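# Set the big nail clippers up ready to cut

## Task

The big nail clippers sit folded on a black pad on top of a wooden block. Flip their lever outward so it passes beyond the tips of the jaws. Then rotate it 180 degrees around the blue post so it comes back over the jaws. At the end the yellow nose must sit on the upper jaw, and the red end must be lifted above the black rivet and lined up with the jaws. The clippers must still be lying on the pad when you finish.

## Robot and tools

Robot. There are two seven-joint arms, left_arm and right_arm. Each carries a two-finger gripper whose fingers can fold. A part held near the palm may be squeezed loosely, too hard, or not at all; grip with the outer quarter of the pads. A fingertip pushed tip-first into a surface folds easily, so a move can overshoot with little sign of contact. Base poses are left_arm (-0.021, +0.301, 0) m and right_arm (+0.033, -0.390, 0) m, each turned slightly about z.

Frames. Positions and orientations are given in the scene frame. Its origin is at table height, midway between the nominal bases. +x points out over the table, +z points up, and left_arm is on the +y side; image left and right do not follow this. Offsets follow the axes of that arm's own Hand target. On the gripper, +z runs along the fingers and y is the opening direction. end_effector_position is the point between the pads when they are closed. Fingertips reach about 33 mm past it at gaps up to 40 mm, and about 9 mm past it when fully open. Printed poses can be off by a few cm.

Row format. Each row has 18 numbers, all in [-1, 1], and both arms are always included. The order is left dx, dy, dz, rx, ry, rz, position, force_limit, speed, then the same nine for right. The six pose numbers are an offset from that arm's Hand target as it stood when the action or call began, not from the previous row. 1.0 means 0.6 m or 180 degrees, and rx, ry, rz form one rotation vector. Sending all six as 0 asks for the current Hand target again.

Gripper numbers are absolute commands. position: +1 is fully open (140 mm), about -0.8 is where the pads touch, and -1 closes until blocked. force_limit runs from roughly 14 N at -1 to 58 N at +1 for a slow close. speed runs from about 30 mm/s at -1 to 250 mm/s at +1, and a faster close grips harder. Both start at +1. To keep a gripper unchanged, resend its last three numbers, because 0 is a real command.

Tools.
- execute_actions(actions, cameras): actions is a list of actions. Each action is up to 15 rows, one per 1/30 s step, and a short action repeats its last row. An empty list returns images and the full state.
- move(target, speed, blend, blocking, cameras): target is one row or a list of up to 15 rows. Every row is an offset from the same starting Hand targets. The gripper travels in a straight path and does not avoid obstacles. speed is in m/s, from 0.002 to 2, default 0.25; turning is capped at twice that in rad/s and at 2.5 rad/s. It is one value or one per target. blend is a corner radius in m; 0 means stop at each target. Paths last at most 10 s. With blocking=false the call returns after about 0.5 s while the move continues. The result has a move: line giving the ending (done, off_target, moving, held, fault) and any limits (paced, held).
- wait(seconds 0 to 10, cameras): the arms keep their last command.
- stop(cameras): brakes a running move. The fingers keep going.
- zoom_image(camera, region): camera is cam_high, cam_low, cam_left_wrist or cam_right_wrist. region is [x0, y0, x1, y1] in pixels, at most 504 per side, taken from the newest images. Full images are 672x504.
- set_collision_behavior(contact_force_n: 20, 40 or 85): sets the contact force limit for both arms. It cannot be used during a move.
- clear_fault(arm): clears a reported torque or force fault on left_arm or right_arm.
- finished_scene(scene): takes the current scene number and ends the scene permanently.

Controller. Each step, the commanded pose is clipped to within 70 mm and 16 degrees of the measured pose. Hand target is your last command after clipping. The gripper often stops short of it; a fresh command, even all zeros, requests it again. If it still falls short, send the missing distance as an offset. To end a push, command the target back past the gripper. Large rotations can swing the elbow.

Results.
- object_status: 0 moving; 1 blocked while opening; 2 blocked while closing, which is a grip; 3 reached the commanded position or pads met.
- Confirm a grip by reading 2.
- To grip harder: raise force_limit and nudge position, for example from -1 to -0.98.
- To grip softer: open, then close again slowly.
- position_measured is in counts: 3 is open, about 75 is 100 mm, 139 is 60 mm, 200 is 20 mm, 230 is pads meeting.
- Other lines: Joint velocities ("within noise" means at rest) and Joint torques. External joint torques: a push toward larger joint angles lowers the value, and the value includes held weight. Flange force is along the gripper x y z axes and is noisy. Wrist depth is a 7x7 grid of distances in mm, rows separated by " / ", with "-" for no data. execute_actions results also list step positions, and Tool commands shows each tool's current command.

Avoid.
- Contact torque at joint limits (35, 35, 32, 30, 12, 12, 12 N m) or net force at 40 N stops the arm until clear_fault. This includes held weight; if the arm's grip pins it in place, release first.
- Joints must stay inside their ranges. The elbow runs from -3.077 to -0.117 and wrist pitch from 0.440 to 4.622. Over-speed joints also fault.
- Never press, grip or bump one arm against the other.
- Do not drop, slam or fling the clippers, and do not push them off the pad or table.
- Do not grip hard on a part still resting on something.
- Avoid long stretched or straining poses, since MOTOR HOT can lead to a stop of 30 to 60 s.
- Move slowly near contact.

Each tool is called after "Emit:" by a JSON object that holds its "fn" and its "kwargs", one argument or row to a line.

## Session

Emit:
{"fn": "execute_actions", "kwargs": {
  "actions": []
}}

Scene clock: 0.00 s.
left_arm: end_effector_position=(+0.1367, +0.1492, +0.3138) position_measured=3 object_status=3 end_effector_quat_wxyz=(-0.367, -0.067, +0.878, +0.301) | right_arm: end_effector_position=(+0.3141, -0.2539, +0.1385) position_measured=3 object_status=3 end_effector_quat_wxyz=(-0.047, -0.086, +0.995, -0.007)
Joint positions: left_arm=[-0.762 -0.092 0.047 -2.114 -0.062 1.035 0.737] | right_arm=[0.217 -0.565 0.255 -2.81 0.182 2.158 1.693]
Joint velocities: within noise
Joint torques (N m): no reading
External joint torques (N m): no reading
Flange force (N): no reading
Wrist depth (mm): cam_left_wrist=[1526 1732 2140 2567 235 222 216 / 1364 1593 1984 2227 261 232 220 / 1465 1408 496 342 328 250 242 / 1143 125 444 373 2398 155 129 / - 125 459 479 2119 2322 110 / - 622 438 1475 1881 2161 - / - 1108 1254 1465 1679 2059 -] | cam_right_wrist=[1146 1158 - - - - - / 272 271 269 271 273 274 1404 / 285 283 281 280 278 279 278 / 293 146 295 293 293 288 136 / - 311 310 308 304 303 122 / - 327 326 324 250 250 241 / - 346 344 343 203 195 196]
Hand target: left_arm +0.1367, +0.1492, +0.3138; -0.367, -0.067, +0.878, +0.301 | right_arm +0.3141, -0.2539, +0.1385; -0.047, -0.086, +0.995, -0.007
Tool commands: left_gripper/position=+1.0 left_gripper/force_limit=+1.0 left_gripper/speed=+1.0 right_gripper/position=+1.0 right_gripper/force_limit=+1.0 right_gripper/speed=+1.0

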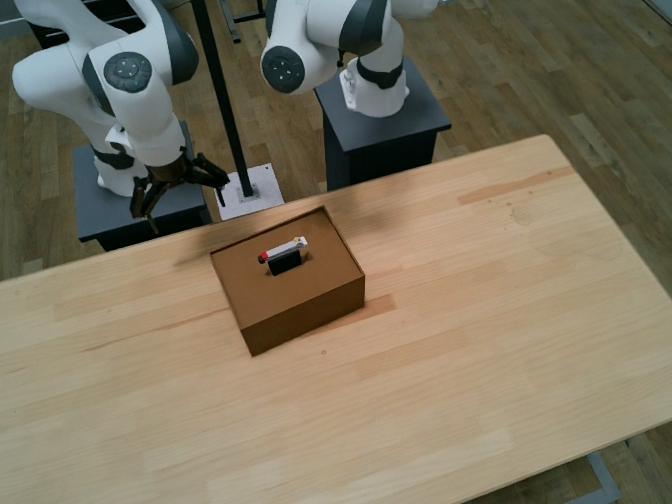

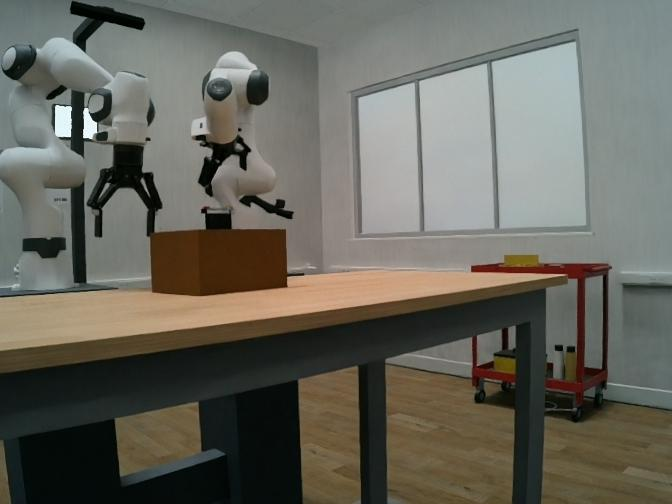

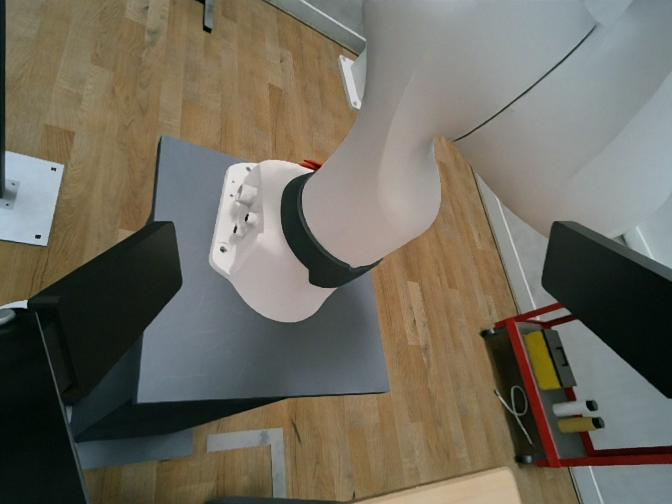

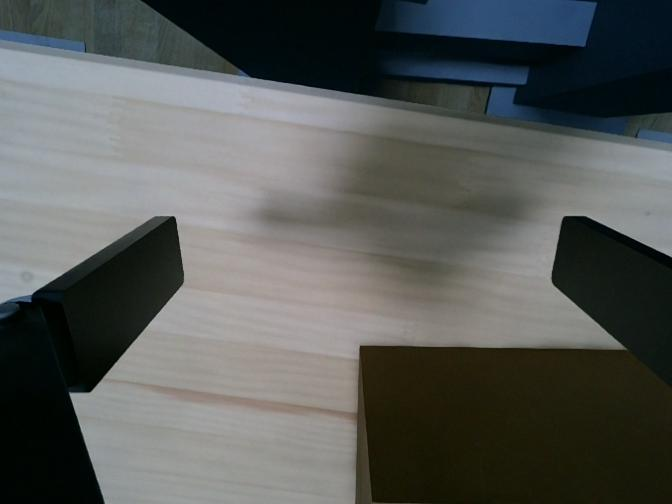

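Emit:
{"fn": "zoom_image", "kwargs": {
  "camera": "cam_high",
  "region": [240, 210, 340, 290]
}}

Emit:
{"fn": "zoom_image", "kwargs": {
  "camera": "cam_low",
  "region": [140, 180, 300, 300]
}}

Emit:
{"fn": "zoom_image", "kwargs": {
  "camera": "cam_high",
  "region": [0, 0, 504, 400]
}}

Scaled by 5.040 from the camera's 672x504 image, which has a finer 960x720 frame.

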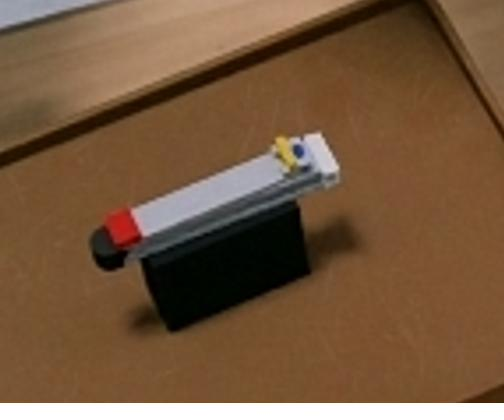

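Scaled by 3.150 from the camera's 672x504 image, which has a finer 960x720 frame.

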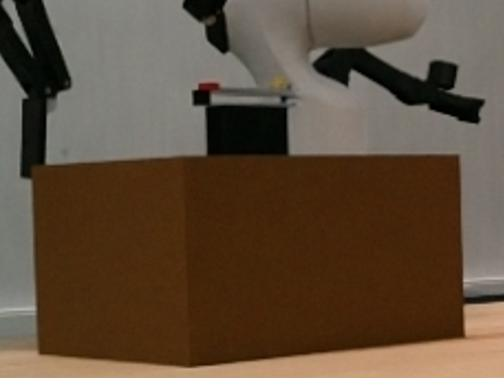

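Scaled by 1.000.

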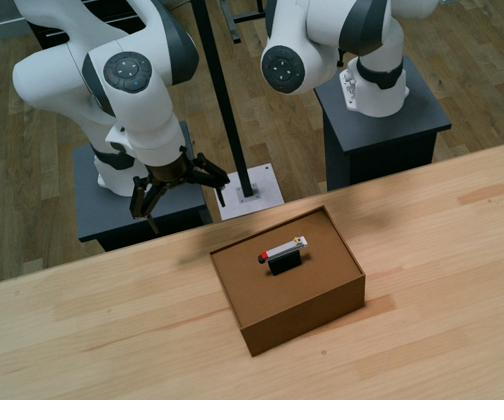

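Emit:
{"fn": "move", "kwargs": {
  "target": [
    [-0.2737,0.334,-0.0585,0.200,-0.244,0.0445,1,1,1, 0,0,0,0,0,0,1,1,1]
  ],
  "speed": 0.3,
  "cameras": ["cam_left_wrist"]
}}

Emit:
{"fn": "move", "kwargs": {
  "target": [
    [0,0,0,0,0,0,1,1,1, -0.1698,0.1872,-0.4547,0,0,0,1,1,1]
  ],
  "speed": 0.3,
  "cameras": ["all"]
}}

Scene clock: 9.40 s.
left_arm: end_effector_position=(+0.2988, +0.3494, +0.3496) position_measured=3 object_status=3 end_effector_quat_wxyz=(-0.001, -0.005, +1.000, -0.001) | right_arm: end_effector_position=(+0.3141, -0.2539, +0.1385) position_measured=3 object_status=3 end_effector_quat_wxyz=(-0.047, -0.086, +0.995, -0.007)
Joint positions: left_arm=[-0.752 -0.938 0.556 -2.38 0.437 1.524 1.22] | right_arm=[0.217 -0.565 0.255 -2.81 0.182 2.158 1.693]
Joint velocities: left_arm=[-0.001 0.001 0 0.001 0.002 0 0.007] | right_arm=[within noise]
Joint torques (N m): left_arm=[-0.42 1.76 -12.63 20.91 0.99 2.67 0.24] | right_arm=[-0.03 -9.76 -3.73 24.46 0.67 2.25 -0.06]
External joint torques (N m): left_arm=[-0.32 -1.63 0.3 -0.43 0.22 0.19 0.24] | right_arm=[0.02 0.25 -0.25 1.89 0.02 0.04 -0.06]
Flange force (N): left_arm=[4.3 1.6 2.9] | right_arm=[-5.7 1.1 -2.7]
Wrist depth (mm): cam_left_wrist=[873 966 1010 615 1247 1276 1261 / 1315 1206 1323 1381 1299 1315 1323 / 472 471 472 472 466 466 475 / 486 142 497 497 495 484 480 / - 523 531 528 527 531 110 / - 561 561 558 557 557 - / - 596 598 603 596 600 1746] | cam_right_wrist=[1176 1152 - - - - - / 272 270 269 270 273 266 1091 / 284 283 283 282 280 276 277 / 295 146 294 293 293 288 136 / - 312 310 309 308 303 122 / - 327 326 320 250 251 - / - 347 344 342 195 195 195]
Hand target: left_arm +0.2998, +0.3504, +0.3495; +0.000, +0.000, +1.000, +0.000 | right_arm +0.3141, -0.2539, +0.1385; -0.047, -0.086, +0.995, -0.007
Off the commanded pose: left_arm 0.001 m, 1 deg | right_arm 0.000 m, 0 deg.
move: done
Images, in order (width x height): cam_left_wrist 672x504.

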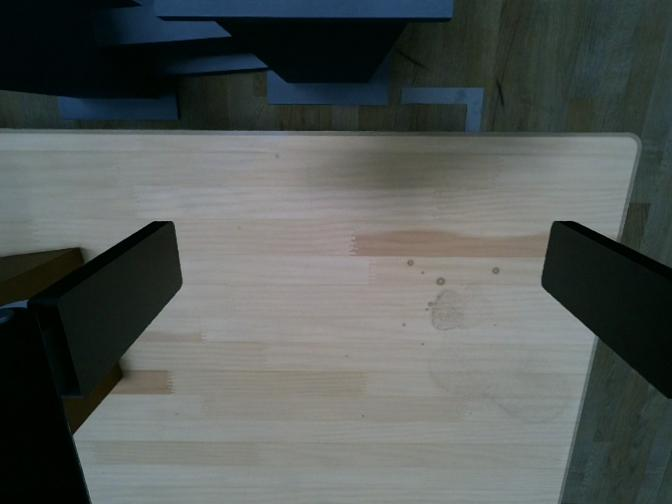

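Scene clock: 11.70 s.
left_arm: end_effector_position=(+0.2990, +0.3494, +0.3496) position_measured=3 object_status=3 end_effector_quat_wxyz=(-0.001, -0.004, +1.000, -0.001) | right_arm: end_effector_position=(+0.4202, -0.1183, +0.4001) position_measured=3 object_status=3 end_effector_quat_wxyz=(-0.045, -0.089, +0.995, -0.005)
Joint positions: left_arm=[-0.754 -0.939 0.557 -2.38 0.438 1.524 1.221] | right_arm=[0.182 -0.197 0.381 -1.794 0.102 1.525 1.921]
Joint velocities: left_arm=[within noise] | right_arm=[0.001 0 0 0 0.001 0 0.006]
Joint torques (N m): left_arm=[-0.5 1.77 -12.58 20.98 1.02 2.58 0.22] | right_arm=[-0.39 -20.45 -2.58 26.4 0.5 2.1 0.11]
External joint torques (N m): left_arm=[-0.41 -1.68 0.33 -0.28 0.25 0.11 0.22] | right_arm=[-0.29 1.75 0.11 2.4 -0.42 -0.13 0.11]
Flange force (N): left_arm=[4.1 1.7 2.4] | right_arm=[-12.4 5.4 -10.2]
Wrist depth (mm): cam_left_wrist=[- 921 631 750 1247 1269 1254 / 1269 1347 1323 1331 1315 1307 1331 / 469 472 472 469 470 469 472 / 487 142 496 498 495 486 481 / - 522 527 523 528 536 110 / - 564 557 560 558 560 - / - 603 601 598 598 596 1746] | cam_right_wrist=[503 503 500 505 500 504 832 / 529 527 524 526 525 515 515 / 553 551 547 - 530 545 539 / 582 146 560 - 434 567 136 / - 606 609 671 617 609 122 / - 649 638 636 633 628 628 / - 681 671 669 673 671 671]
Hand target: left_arm +0.2998, +0.3504, +0.3495; +0.000, +0.000, +1.000, +0.000 | right_arm +0.4198, -0.1199, +0.3998; -0.047, -0.086, +0.995, -0.007
Off the commanded pose: left_arm 0.001 m, 0 deg | right_arm 0.002 m, 0 deg.
move: done

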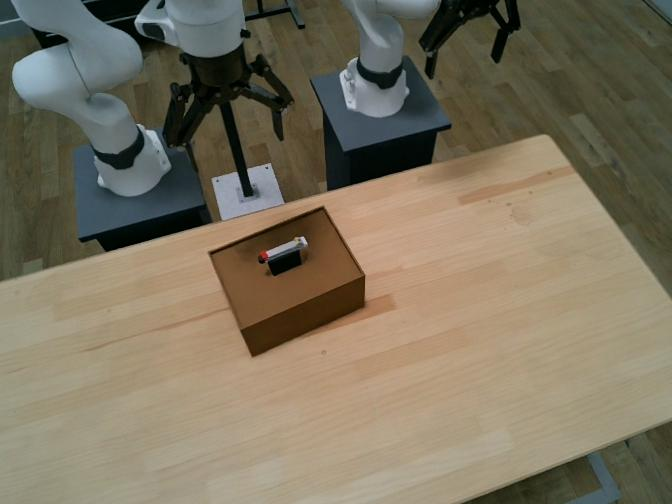

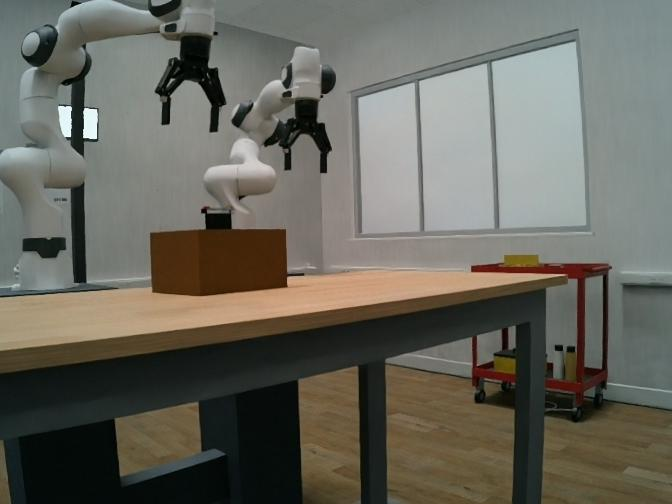

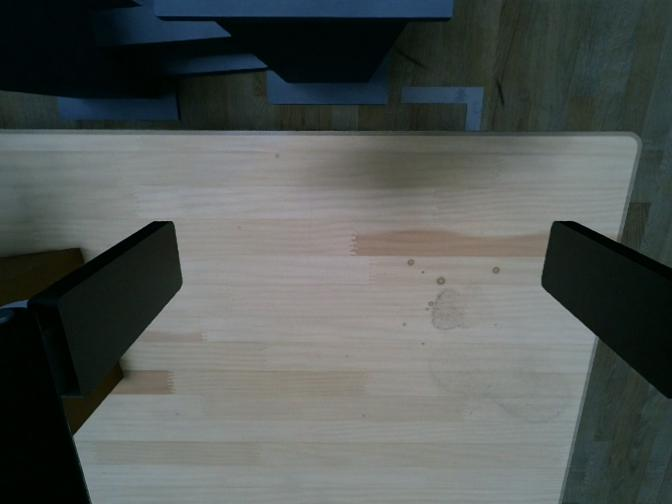

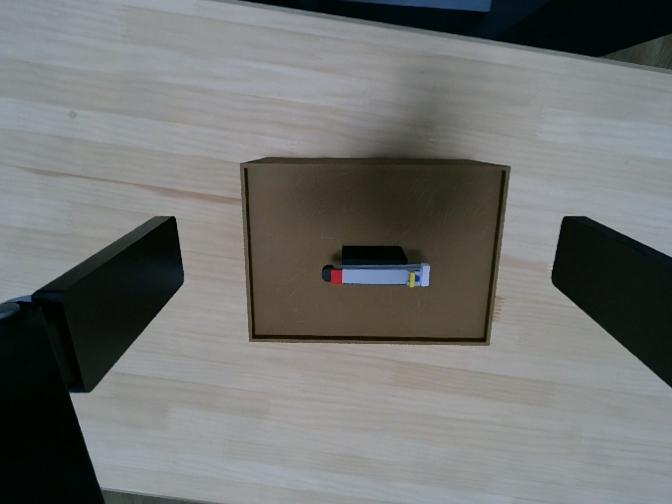

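Emit:
{"fn": "zoom_image", "kwargs": {
  "camera": "cam_right_wrist",
  "region": [300, 225, 450, 310]
}}

Emit:
{"fn": "zoom_image", "kwargs": {
  "camera": "cam_high",
  "region": [250, 225, 320, 280]
}}

Emit:
{"fn": "zoom_image", "kwargs": {
  "camera": "cam_low",
  "region": [180, 190, 260, 250]
}}

Scaled by 3.360 from the camera's 672x504 image, which has a finer 960x720 frame.

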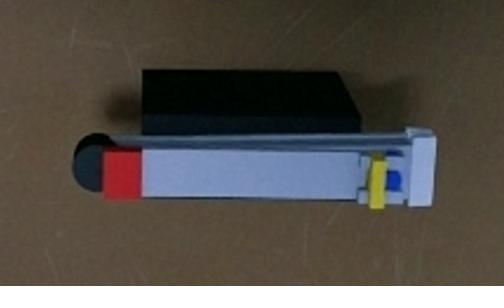

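Scaled by 7.200 from the camera's 672x504 image, which has a finer 960x720 frame.

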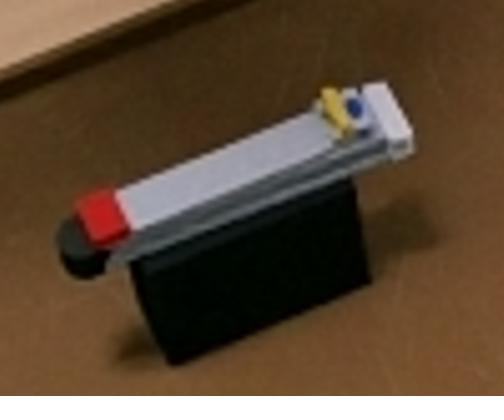

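Scaled by 6.300 from the camera's 672x504 image, which has a finer 960x720 frame.

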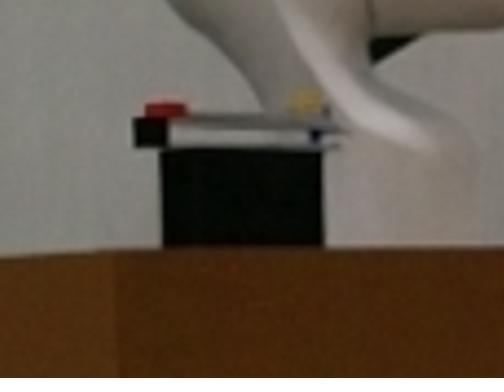

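Emit:
{"fn": "execute_actions", "kwargs": {
  "actions": [
    [[0,0,0,0,0,0,1,1,1, 0,0,0,0,0,0,-0.78,0,0]],
    [[0,0,0,0,0,0,1,1,1, 0,0,0,0,0,0,-0.78,0,0]],
    [[0,0,0,0,0,0,1,1,1, 0,0,0,0,0,0,-0.78,0,0]]
  ],
  "cameras": ["cam_right_wrist"]
}}

Scene clock: 16.50 s.
left_arm: end_effector_position=(+0.2990, +0.3494, +0.3496) position_measured=3 object_status=3 end_effector_quat_wxyz=(-0.001, -0.004, +1.000, -0.001) | right_arm: end_effector_position=(+0.4202, -0.1184, +0.4001) position_measured=227 object_status=3 end_effector_quat_wxyz=(-0.045, -0.088, +0.995, -0.005)
Joint positions: left_arm=[-0.754 -0.939 0.557 -2.38 0.438 1.524 1.221] | right_arm=[0.182 -0.197 0.381 -1.794 0.102 1.525 1.923]
Joint torques (N m): left_arm=[-0.45 1.88 -12.55 20.99 1.01 2.6 0.24] | right_arm=[-0.18 -20.48 -2.94 26.37 0.51 2.1 0.1]
External joint torques (N m): left_arm=[-0.39 -1.59 0.33 -0.31 0.23 0.12 0.24] | right_arm=[0.02 1.37 -0.18 2.51 -0.41 -0.12 0.1]
External joint torques at the end of the 1st action: left_arm=[-0.32 -1.71 0.28 -0.22 0.23 0.14 0.26] | right_arm=[-0.03 1.54 -0.21 2.4 -0.41 -0.14 0.17]
External joint torques at the end of the 2nd action: left_arm=[-0.34 -1.72 0.33 -0.25 0.24 0.13 0.23] | right_arm=[0.03 1.34 -0.16 2.52 -0.43 -0.13 0.1]
Flange force (N): left_arm=[3.9 1.7 2.5] | right_arm=[-11.4 5.0 -10.2]
Flange force at the end of the 1st action (N): left_arm=[4.2 1.8 2.3] | right_arm=[-11.6 5.1 -10.0]
Flange force at the end of the 2nd action (N): left_arm=[4.2 1.8 2.4] | right_arm=[-11.3 5.0 -10.2]
Wrist depth (mm): cam_left_wrist=[- 974 534 753 1247 1269 1254 / 1307 1284 1291 1299 1299 1323 1307 / 472 472 472 470 469 468 476 / 487 142 495 499 494 485 484 / - 518 526 525 530 532 110 / - 558 561 561 558 555 - / - 603 596 600 596 600 1760] | cam_right_wrist=[507 501 504 503 503 482 1440 / 530 525 529 527 524 522 516 / 555 552 537 419 552 543 539 / 584 581 581 - 123 572 562 / 607 599 91 - - 83 593 / - - - - - - - / - - - - - - -]
Hand target: left_arm +0.2998, +0.3504, +0.3495; +0.000, +0.000, +1.000, +0.000 | right_arm +0.4198, -0.1199, +0.3998; -0.047, -0.086, +0.995, -0.007
Off the commanded pose: left_arm 0.001 m, 0 deg | right_arm 0.002 m, 0 deg.
Step readings (end_effector_position of left_arm | right_arm; steps 1 to 15: 1st action; 16 to 30: 2nd action; 31 to 45: 3rd action):
0: (+0.2990, +0.3494, +0.3496) | (+0.4201, -0.1183, +0.4001)
1: (+0.2990, +0.3494, +0.3496) | (+0.4201, -0.1183, +0.4001)
2: (+0.2990, +0.3494, +0.3496) | (+0.4201, -0.1183, +0.4001)
4: (+0.2990, +0.3494, +0.3496) | (+0.4202, -0.1184, +0.4001)
8: (+0.2990, +0.3494, +0.3496) | (+0.4202, -0.1184, +0.4001)
15: (+0.2990, +0.3494, +0.3496) | (+0.4202, -0.1184, +0.4001)
16: (+0.2990, +0.3494, +0.3496) | (+0.4202, -0.1184, +0.4001)
17: (+0.2990, +0.3494, +0.3496) | (+0.4202, -0.1184, +0.4001)
19: (+0.2990, +0.3494, +0.3496) | (+0.4202, -0.1184, +0.4001)
23: (+0.2990, +0.3494, +0.3496) | (+0.4202, -0.1184, +0.4001)
30: (+0.2990, +0.3494, +0.3496) | (+0.4202, -0.1184, +0.4001)
31: (+0.2990, +0.3494, +0.3496) | (+0.4202, -0.1184, +0.4001)
32: (+0.2990, +0.3494, +0.3496) | (+0.4202, -0.1184, +0.4001)
34: (+0.2990, +0.3494, +0.3496) | (+0.4202, -0.1184, +0.4001)
38: (+0.2990, +0.3494, +0.3496) | (+0.4202, -0.1184, +0.4001)
45: (+0.2990, +0.3494, +0.3496) | (+0.4202, -0.1184, +0.4001)
Images, in order (width x height): cam_right_wrist 672x504.

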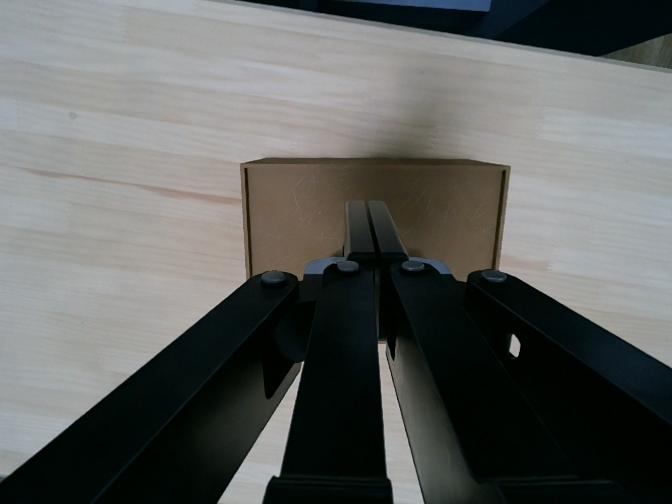

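Emit:
{"fn": "zoom_image", "kwargs": {
  "camera": "cam_right_wrist",
  "region": [280, 170, 480, 320]
}}

Scaled by 2.520 from the camera's 672x504 image, which has a finer 960x720 frame.

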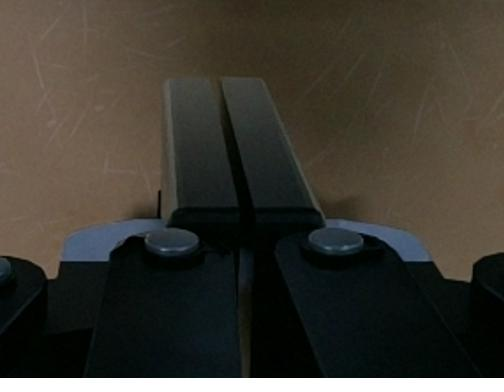

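Emit:
{"fn": "move", "kwargs": {
  "target": [
    [0,0,0,0,0,0,1,1,1, 0.0658,0.0153,0.1735,0,0,0,1,0,0]
  ],
  "speed": 0.2,
  "cameras": ["cam_right_wrist"]
}}

Emit:
{"fn": "zoom_image", "kwargs": {
  "camera": "cam_right_wrist",
  "region": [280, 250, 480, 400]
}}

Scene clock: 23.07 s.
left_arm: end_effector_position=(+0.2990, +0.3494, +0.3496) position_measured=3 object_status=3 end_effector_quat_wxyz=(-0.001, -0.004, +1.000, -0.001) | right_arm: end_effector_position=(+0.3697, -0.1215, +0.3000) position_measured=3 object_status=3 end_effector_quat_wxyz=(-0.048, -0.085, +0.995, -0.009)
Joint positions: left_arm=[-0.754 -0.939 0.557 -2.38 0.438 1.524 1.221] | right_arm=[0.214 -0.347 0.402 -2.182 0.165 1.763 1.923]
Joint velocities: left_arm=[within noise] | right_arm=[-0.001 0 0.001 0 0 0.004 0.001]
Joint torques (N m): left_arm=[-0.44 1.82 -12.62 20.99 0.99 2.6 0.26] | right_arm=[0 -17.43 -4.56 25.75 1.34 2.41 -0.07]
External joint torques (N m): left_arm=[-0.33 -1.69 0.25 -0.24 0.22 0.13 0.26] | right_arm=[0.18 -0.08 0.08 1.39 0.48 0.21 -0.07]
Flange force (N): left_arm=[4.2 1.7 2.3] | right_arm=[-2.5 1.9 -2.9]
Wrist depth (mm): cam_left_wrist=[- 941 414 735 1323 1254 1254 / 1323 1276 1323 1315 1276 1299 1307 / 472 471 470 470 467 465 471 / 486 142 496 495 495 485 484 / - 521 528 528 525 530 110 / - 567 558 560 557 561 - / - 601 600 596 598 598 1789] | cam_right_wrist=[416 415 411 425 1228 - - / 431 430 429 428 423 422 424 / 451 448 450 448 443 441 441 / 470 146 333 330 332 326 136 / - 491 345 347 340 344 122 / - 516 370 296 355 508 509 / - 551 544 549 544 537 531]
Hand target: left_arm +0.2998, +0.3504, +0.3495; +0.000, +0.000, +1.000, +0.000 | right_arm +0.3700, -0.1198, +0.2998; -0.047, -0.086, +0.995, -0.007
Off the commanded pose: left_arm 0.001 m, 0 deg | right_arm 0.002 m, 0 deg.
move: done
Images, in order (width x height): cam_right_wrist 672x504.

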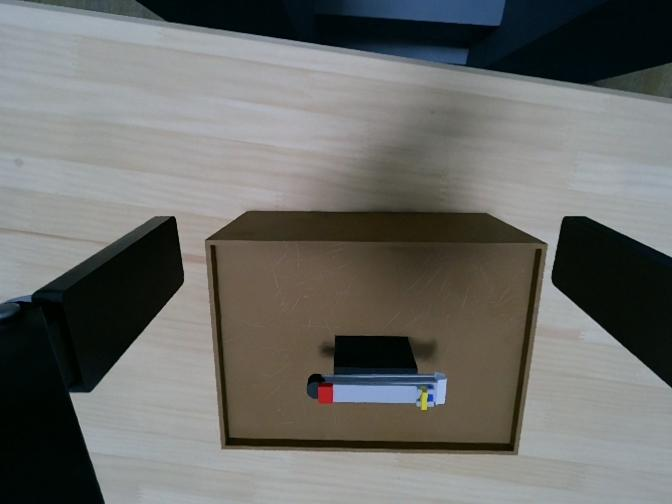

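Scaled by 2.520 from the camera's 672x504 image, which has a finer 960x720 frame.

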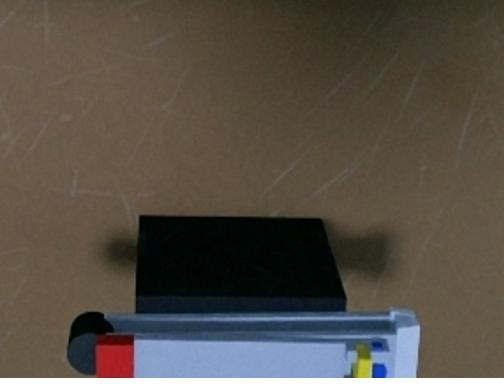

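Emit:
{"fn": "zoom_image", "kwargs": {
  "camera": "cam_right_wrist",
  "region": [295, 325, 395, 425]
}}

Emit:
{"fn": "zoom_image", "kwargs": {
  "camera": "cam_right_wrist",
  "region": [375, 345, 465, 425]
}}

Scaled by 5.040 from the camera's 672x504 image, which has a finer 960x720 frame.

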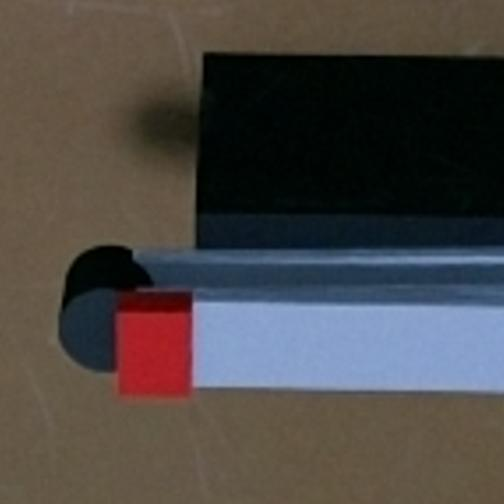

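Scaled by 5.600 from the camera's 672x504 image, which has a finer 960x720 frame.

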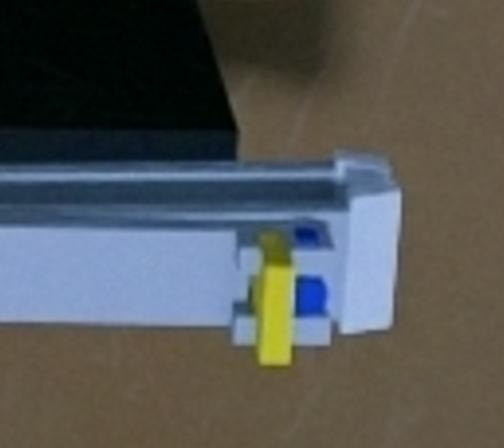

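Emit:
{"fn": "move", "kwargs": {
  "target": [
    [0,0,0,0,0,0,1,1,1, -0.0817,0.0497,0.1258,0,-0.25,0,1,0,0]
  ],
  "speed": 0.15,
  "cameras": ["cam_right_wrist"]
}}

Emit:
{"fn": "zoom_image", "kwargs": {
  "camera": "cam_right_wrist",
  "region": [220, 150, 440, 320]
}}

Scene clock: 42.83 s.
left_arm: end_effector_position=(+0.2990, +0.3494, +0.3496) position_measured=3 object_status=3 end_effector_quat_wxyz=(-0.001, -0.004, +1.000, -0.001) | right_arm: end_effector_position=(+0.4050, -0.0837, +0.2189) position_measured=3 object_status=3 end_effector_quat_wxyz=(+0.336, -0.086, +0.938, +0.024)
Joint positions: left_arm=[-0.754 -0.939 0.557 -2.38 0.438 1.524 1.221] | right_arm=[0.13 -0.732 0.873 -2.882 0.225 2.874 2.163]
Joint velocities: left_arm=[within noise] | right_arm=[0 -0.001 0.001 0.001 0.002 0.003 0.006]
Joint torques (N m): left_arm=[-0.46 1.85 -12.62 21 1.02 2.59 0.28] | right_arm=[-0.45 -2.12 -11.1 21.36 1.75 3.4 0.11]
External joint torques (N m): left_arm=[-0.34 -1.61 0.25 -0.25 0.25 0.11 0.29] | right_arm=[-0.42 -0.83 0.33 1.68 0.5 0.18 0.13]
Flange force (N): left_arm=[4.0 1.7 2.3] | right_arm=[-2.4 4.5 0.5]
Wrist depth (mm): cam_left_wrist=[- - 590 - 1247 1276 1261 / 1408 1254 1339 1299 1291 1299 1331 / 471 468 470 470 471 470 474 / 487 142 494 497 493 482 486 / - 523 526 528 527 528 110 / - 561 562 561 562 560 - / - 605 596 598 598 600 1804] | cam_right_wrist=[- 201 201 206 - 208 307 / 214 213 - 205 204 204 366 / 461 242 260 251 252 433 448 / 569 146 244 238 327 553 136 / - 2707 3304 802 1783 788 122 / - 3808 2995 1812 1812 - - / - 2675 2643 2612 3304 - -]
Hand target: left_arm +0.2998, +0.3504, +0.3495; +0.000, +0.000, +1.000, +0.000 | right_arm +0.4060, -0.0838, +0.2199; +0.338, -0.082, +0.937, +0.026
Off the commanded pose: left_arm 0.001 m, 0 deg | right_arm 0.001 m, 1 deg.
move: done
Images, in order (width x height): cam_right_wrist 672x504.

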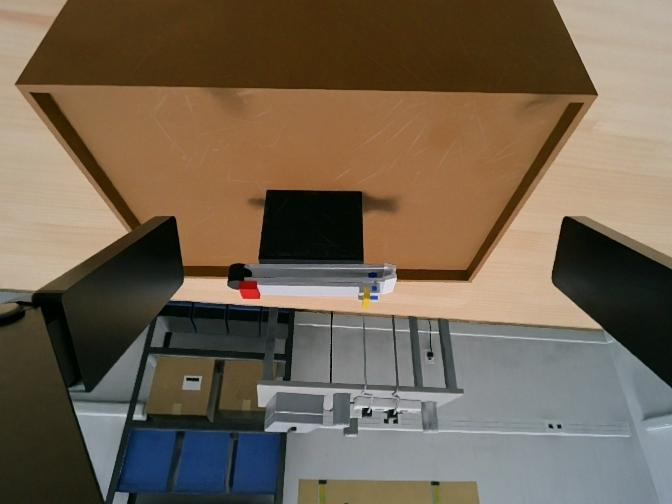

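Scaled by 2.291 from the camera's 672x504 image, which has a finer 960x720 frame.

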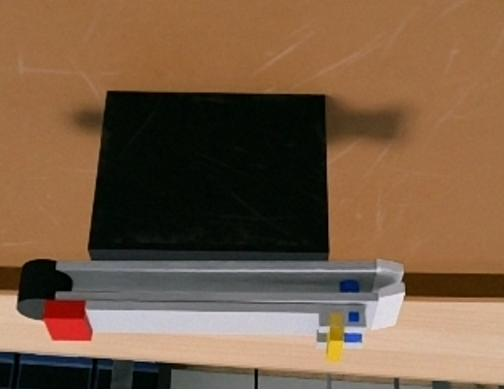

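Emit:
{"fn": "zoom_image", "kwargs": {
  "camera": "cam_right_wrist",
  "region": [220, 250, 320, 310]
}}

Emit:
{"fn": "zoom_image", "kwargs": {
  "camera": "cam_right_wrist",
  "region": [320, 250, 410, 310]
}}

Scaled by 5.040 from the camera's 672x504 image, which has a finer 960x720 frame.

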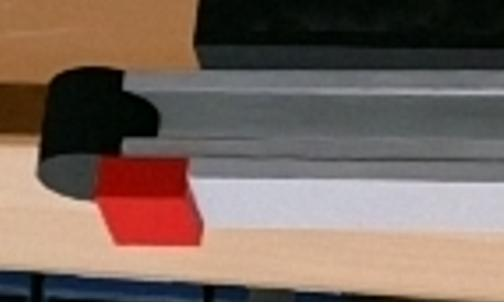

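Scaled by 5.600 from the camera's 672x504 image, which has a finer 960x720 frame.

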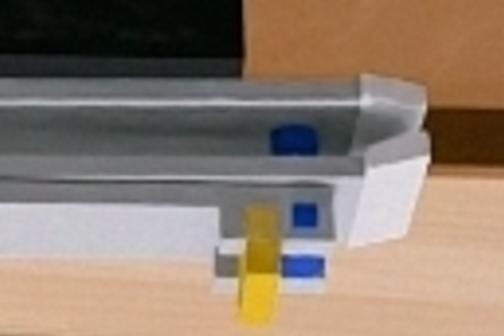

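Emit:
{"fn": "move", "kwargs": {
  "target": [
    [0,0,0,0,0,0,1,1,1, -0.1098,-0.2615,-0.1663,-0.16,-0.0017,-0.192,1,0,0],
    [0,0,0,0,0,0,1,1,1, -0.1198,-0.3323,0.0588,-0.3188,-0.0033,-0.3847,1,0,0]
  ],
  "speed": 0.25,
  "blend": 0.03,
  "cameras": ["cam_right_wrist", "cam_high"]
}}

Scene clock: 50.60 s.
left_arm: end_effector_position=(+0.2990, +0.3494, +0.3496) position_measured=3 object_status=3 end_effector_quat_wxyz=(-0.001, -0.004, +1.000, -0.001) | right_arm: end_effector_position=(+0.5175, -0.2665, +0.2404) position_measured=3 object_status=3 end_effector_quat_wxyz=(-0.222, +0.717, -0.608, -0.258)
Joint positions: left_arm=[-0.754 -0.939 0.557 -2.38 0.438 1.524 1.221] | right_arm=[1.609 -1.184 -1.392 -2.189 -0.504 1.944 0.329]
Joint velocities: left_arm=[within noise] | right_arm=[0 0 0 -0.001 0 0 -0.005]
Joint torques (N m): left_arm=[-0.47 1.86 -12.58 21.02 1 2.58 0.24] | right_arm=[0.42 18.67 27.19 12.56 1.01 2.4 -0.28]
External joint torques (N m): left_arm=[-0.39 -1.64 0.31 -0.24 0.22 0.11 0.24] | right_arm=[0.44 -1.41 -0.62 2.09 -0.43 -0.11 -0.26]
Flange force (N): left_arm=[4.0 1.7 2.2] | right_arm=[2.6 -8.3 -2.3]
Wrist depth (mm): cam_left_wrist=[953 949 - 445 1276 1254 1291 / 1347 1299 1347 1426 1323 1315 1307 / 471 469 469 470 471 467 474 / 486 142 496 499 499 481 484 / - 521 530 530 526 531 110 / - 562 560 557 558 558 - / - 601 605 598 598 601 1718] | cam_right_wrist=[324 325 314 305 304 324 321 / 387 389 267 272 288 385 400 / 474 478 252 273 285 472 1812 / 585 146 402 334 331 552 129 / - 888 899 928 1007 838 122 / - - - 2995 4493 4680 718 / - - 2918 - - - 700]
Hand target: left_arm +0.2998, +0.3504, +0.3495; +0.000, +0.000, +1.000, +0.000 | right_arm +0.5169, -0.2668, +0.2397; -0.221, +0.720, -0.605, -0.258
Off the commanded pose: left_arm 0.001 m, 0 deg | right_arm 0.001 m, 0 deg.
move: done; limits=paced
Images, in order (width x height): cam_high 672x504, cam_right_wrist 672x504.

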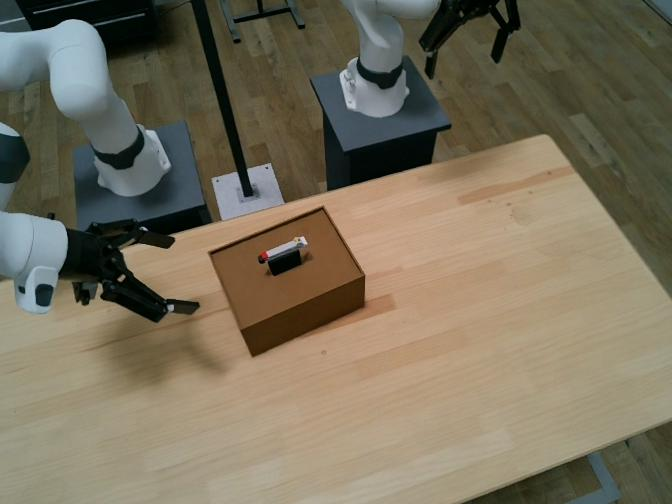

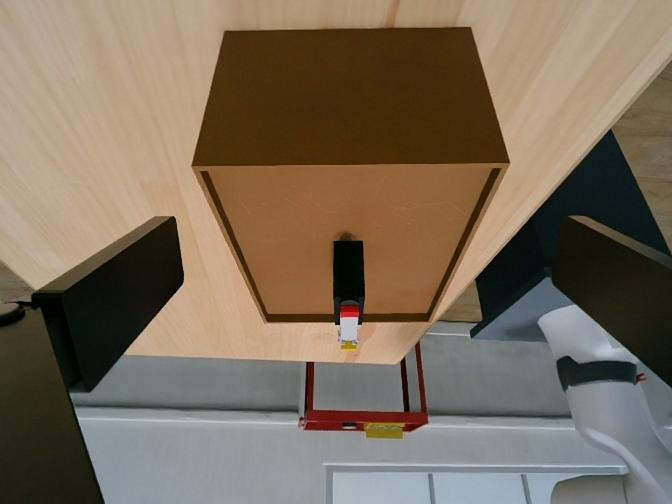

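Emit:
{"fn": "move", "kwargs": {
  "target": [-0.338,-0.777,0.044,0,0,-0.5556,-0.32,0,0, 0,0,0,0,0,0,1,0,0],
  "speed": 0.25,
  "cameras": ["all"]
}}

Scene clock: 58.50 s.
left_arm: end_effector_position=(+0.5039, -0.1150, +0.3242) position_measured=169 object_status=3 end_effector_quat_wxyz=(-0.002, +0.763, -0.646, +0.002) | right_arm: end_effector_position=(+0.5175, -0.2665, +0.2403) position_measured=3 object_status=3 end_effector_quat_wxyz=(-0.222, +0.718, -0.607, -0.258)
Joint positions: left_arm=[-0.751 0.366 0.053 -1.305 -0.016 1.674 -0.827] | right_arm=[1.609 -1.184 -1.392 -2.189 -0.504 1.944 0.326]
Joint velocities: left_arm=[0.001 -0.001 0 0.001 -0.001 0.001 -0.006] | right_arm=[within noise]
Joint torques (N m): left_arm=[-0.11 -43.39 1.17 24.88 0.46 2.33 -0.23] | right_arm=[0.22 19.49 27.09 12.42 1.41 2.49 -0.25]
External joint torques (N m): left_arm=[0.05 0.41 0.41 0.43 -0.33 -0.32 -0.23] | right_arm=[0.29 -0.56 -0.71 1.85 -0.03 -0.03 -0.23]
Flange force (N): left_arm=[3.7 -3.3 -2.5] | right_arm=[1.9 -7.6 -2.1]
Wrist depth (mm): cam_left_wrist=[386 385 273 276 275 392 446 / 406 410 287 288 285 417 1347 / 434 436 301 303 311 447 1307 / 465 467 - 273 145 475 1475 / 489 83 92 516 124 85 84 / - - - 544 - - 71 / - - - 603 - - -] | cam_right_wrist=[324 324 313 301 303 324 322 / 386 389 262 - 270 383 398 / 471 478 273 285 272 473 2061 / 581 146 633 333 320 548 128 / - 895 902 973 968 - 122 / - - - 3164 3744 2918 704 / - - - 2774 3566 - 679]
Hand target: left_arm +0.5029, -0.1157, +0.3237; +0.000, +0.766, -0.642, +0.000 | right_arm +0.5169, -0.2668, +0.2397; -0.221, +0.720, -0.605, -0.258
Off the commanded pose: left_arm 0.001 m, 1 deg | right_arm 0.001 m, 0 deg.
move: done

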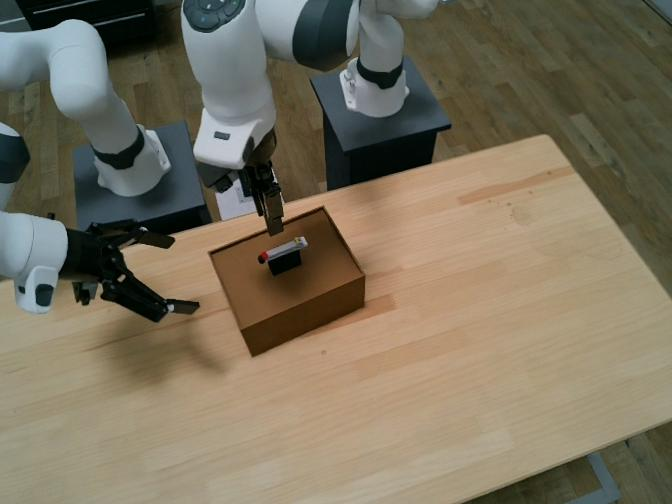

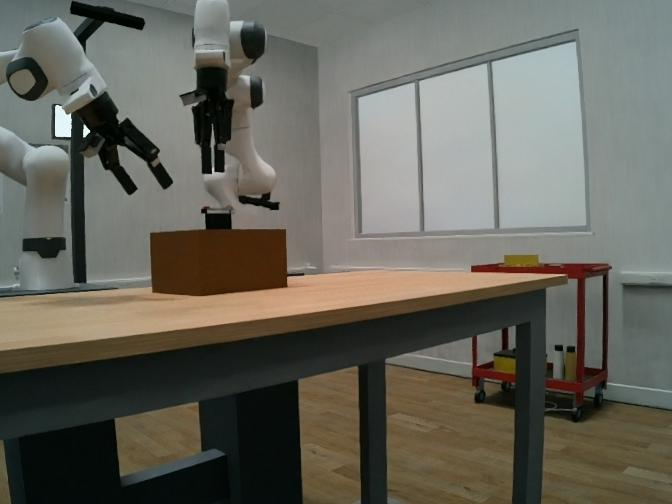

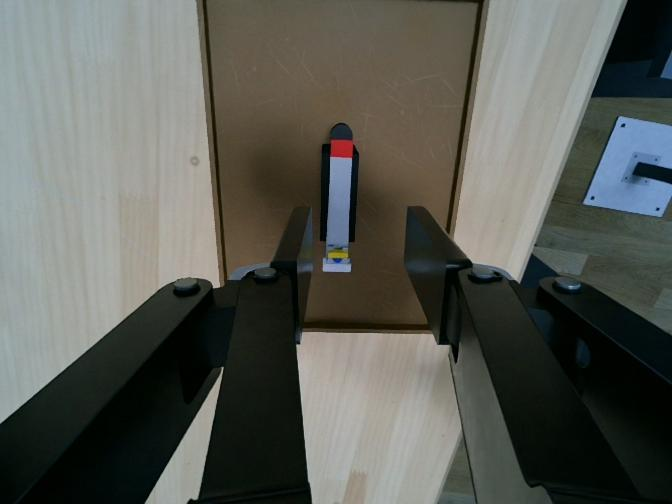

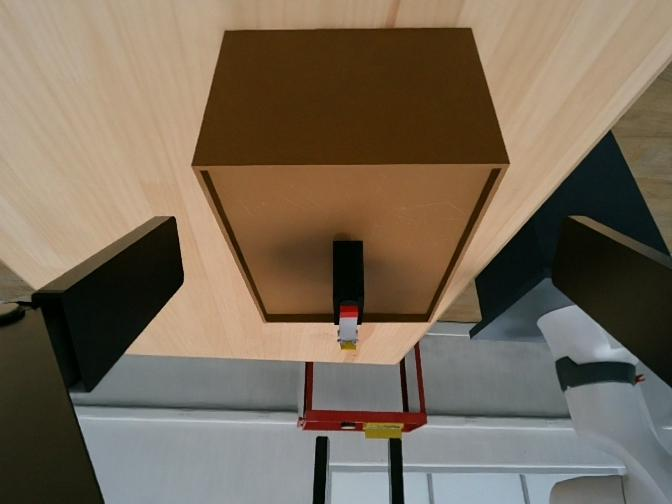

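Emit:
{"fn": "zoom_image", "kwargs": {
  "camera": "cam_left_wrist",
  "region": [290, 110, 390, 290]
}}

Emit:
{"fn": "zoom_image", "kwargs": {
  "camera": "cam_right_wrist",
  "region": [280, 220, 420, 360]
}}

Scaled by 2.800 from the camera's 672x504 image, which has a finer 960x720 frame.

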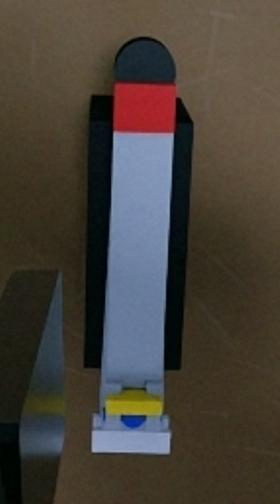

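Scaled by 3.600 from the camera's 672x504 image, which has a finer 960x720 frame.

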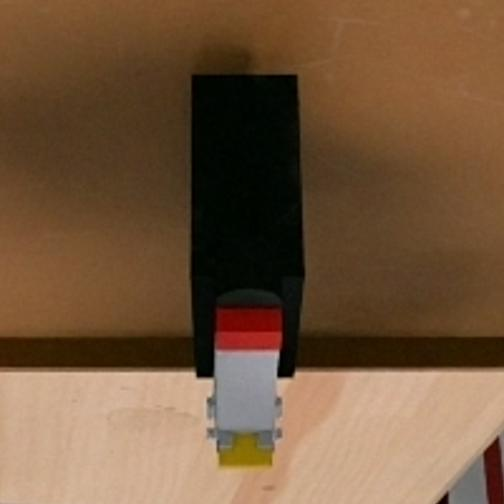

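Emit:
{"fn": "move", "kwargs": {
  "target": [0.0408,-0.01,0.0833,0,0,0.0117,-0.32,0,0, 0,0,0,0,0,0,1,0,0],
  "speed": 0.1,
  "cameras": ["cam_left_wrist", "cam_right_wrist"]
}}

Emit:
{"fn": "zoom_image", "kwargs": {
  "camera": "cam_left_wrist",
  "region": [270, 150, 430, 300]
}}

Emit:
{"fn": "zoom_image", "kwargs": {
  "camera": "cam_right_wrist",
  "region": [260, 220, 440, 420]
}}

Scene clock: 62.10 s.
left_arm: end_effector_position=(+0.5128, -0.1372, +0.2727) position_measured=169 object_status=3 end_effector_quat_wxyz=(-0.001, +0.757, -0.653, -0.002) | right_arm: end_effector_position=(+0.5175, -0.2665, +0.2403) position_measured=3 object_status=3 end_effector_quat_wxyz=(-0.222, +0.718, -0.607, -0.258)
Joint positions: left_arm=[-0.757 0.446 0.04 -1.315 -0.016 1.756 -0.826] | right_arm=[1.609 -1.184 -1.392 -2.189 -0.504 1.944 0.326]
Joint velocities: left_arm=[0.001 -0.001 0 0.001 0 0.003 0.003] | right_arm=[within noise]
Joint torques (N m): left_arm=[-0.02 -46.8 0.69 25.05 0.73 2.9 0.22] | right_arm=[0.24 19.48 27.03 12.41 1.42 2.5 -0.2]
External joint torques (N m): left_arm=[-0.12 -0.31 -0.29 0.28 -0.07 0.25 0.22] | right_arm=[0.29 -0.57 -0.8 1.83 -0.02 -0.03 -0.18]
Flange force (N): left_arm=[-0.1 -0.1 -0.1] | right_arm=[2.0 -7.7 -1.9]
Wrist depth (mm): cam_left_wrist=[337 338 226 230 231 339 346 / 355 360 241 242 243 364 374 / 382 384 257 254 259 393 400 / 409 410 269 208 142 417 1475 / 434 83 92 299 124 85 84 / - - - 499 - - 71 / - - - 536 - - -] | cam_right_wrist=[325 324 312 305 308 323 324 / 389 387 271 270 262 385 419 / 480 479 274 286 271 477 925 / 584 146 544 339 338 551 122 / - 884 881 895 861 - 122 / - - - 3304 3456 - 739 / - - 253 - 225 - -]
Hand target: left_arm +0.5131, -0.1388, +0.2737; +0.000, +0.754, -0.656, +0.000 | right_arm +0.5169, -0.2668, +0.2397; -0.221, +0.720, -0.605, -0.258
Off the commanded pose: left_arm 0.002 m, 1 deg | right_arm 0.001 m, 0 deg.
move: done
Images, in order (width x height): cam_left_wrist 672x504, cam_right_wrist 672x504.

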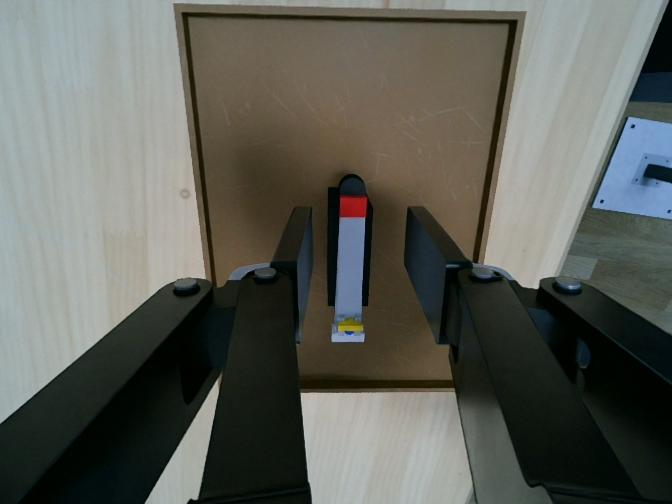

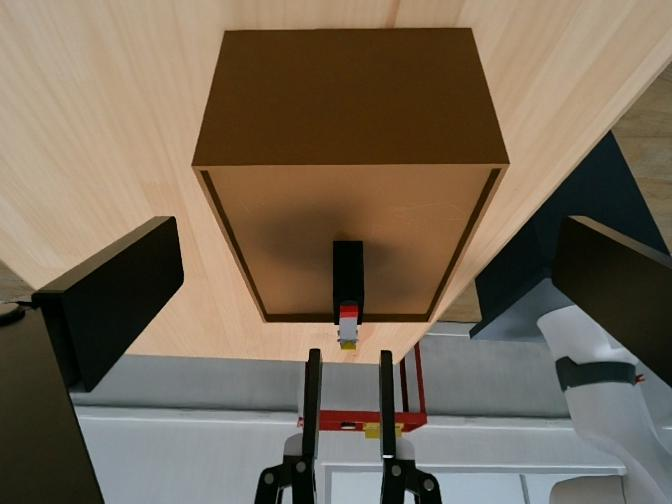

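Scaled by 3.150 from the camera's 672x504 image, which has a finer 960x720 frame.

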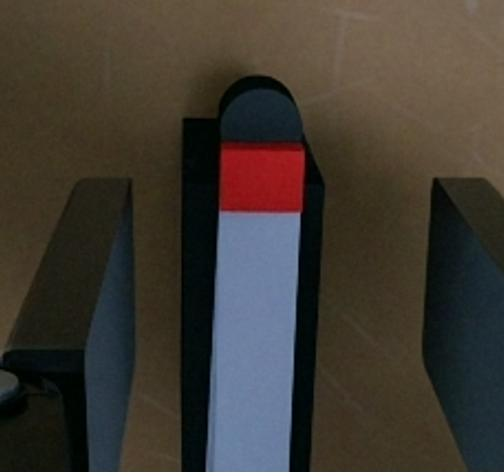

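Scaled by 2.520 from the camera's 672x504 image, which has a finer 960x720 frame.

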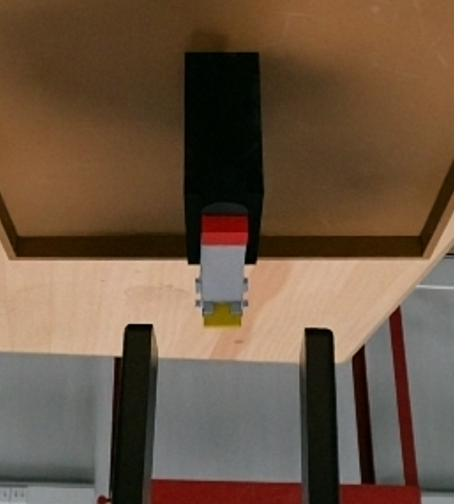

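Emit:
{"fn": "zoom_image", "kwargs": {
  "camera": "cam_left_wrist",
  "region": [310, 290, 390, 360]
}}

Scaled by 6.300 from the camera's 672x504 image, which has a finer 960x720 frame.

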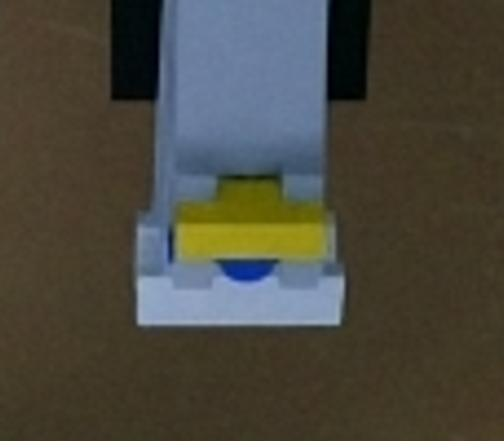

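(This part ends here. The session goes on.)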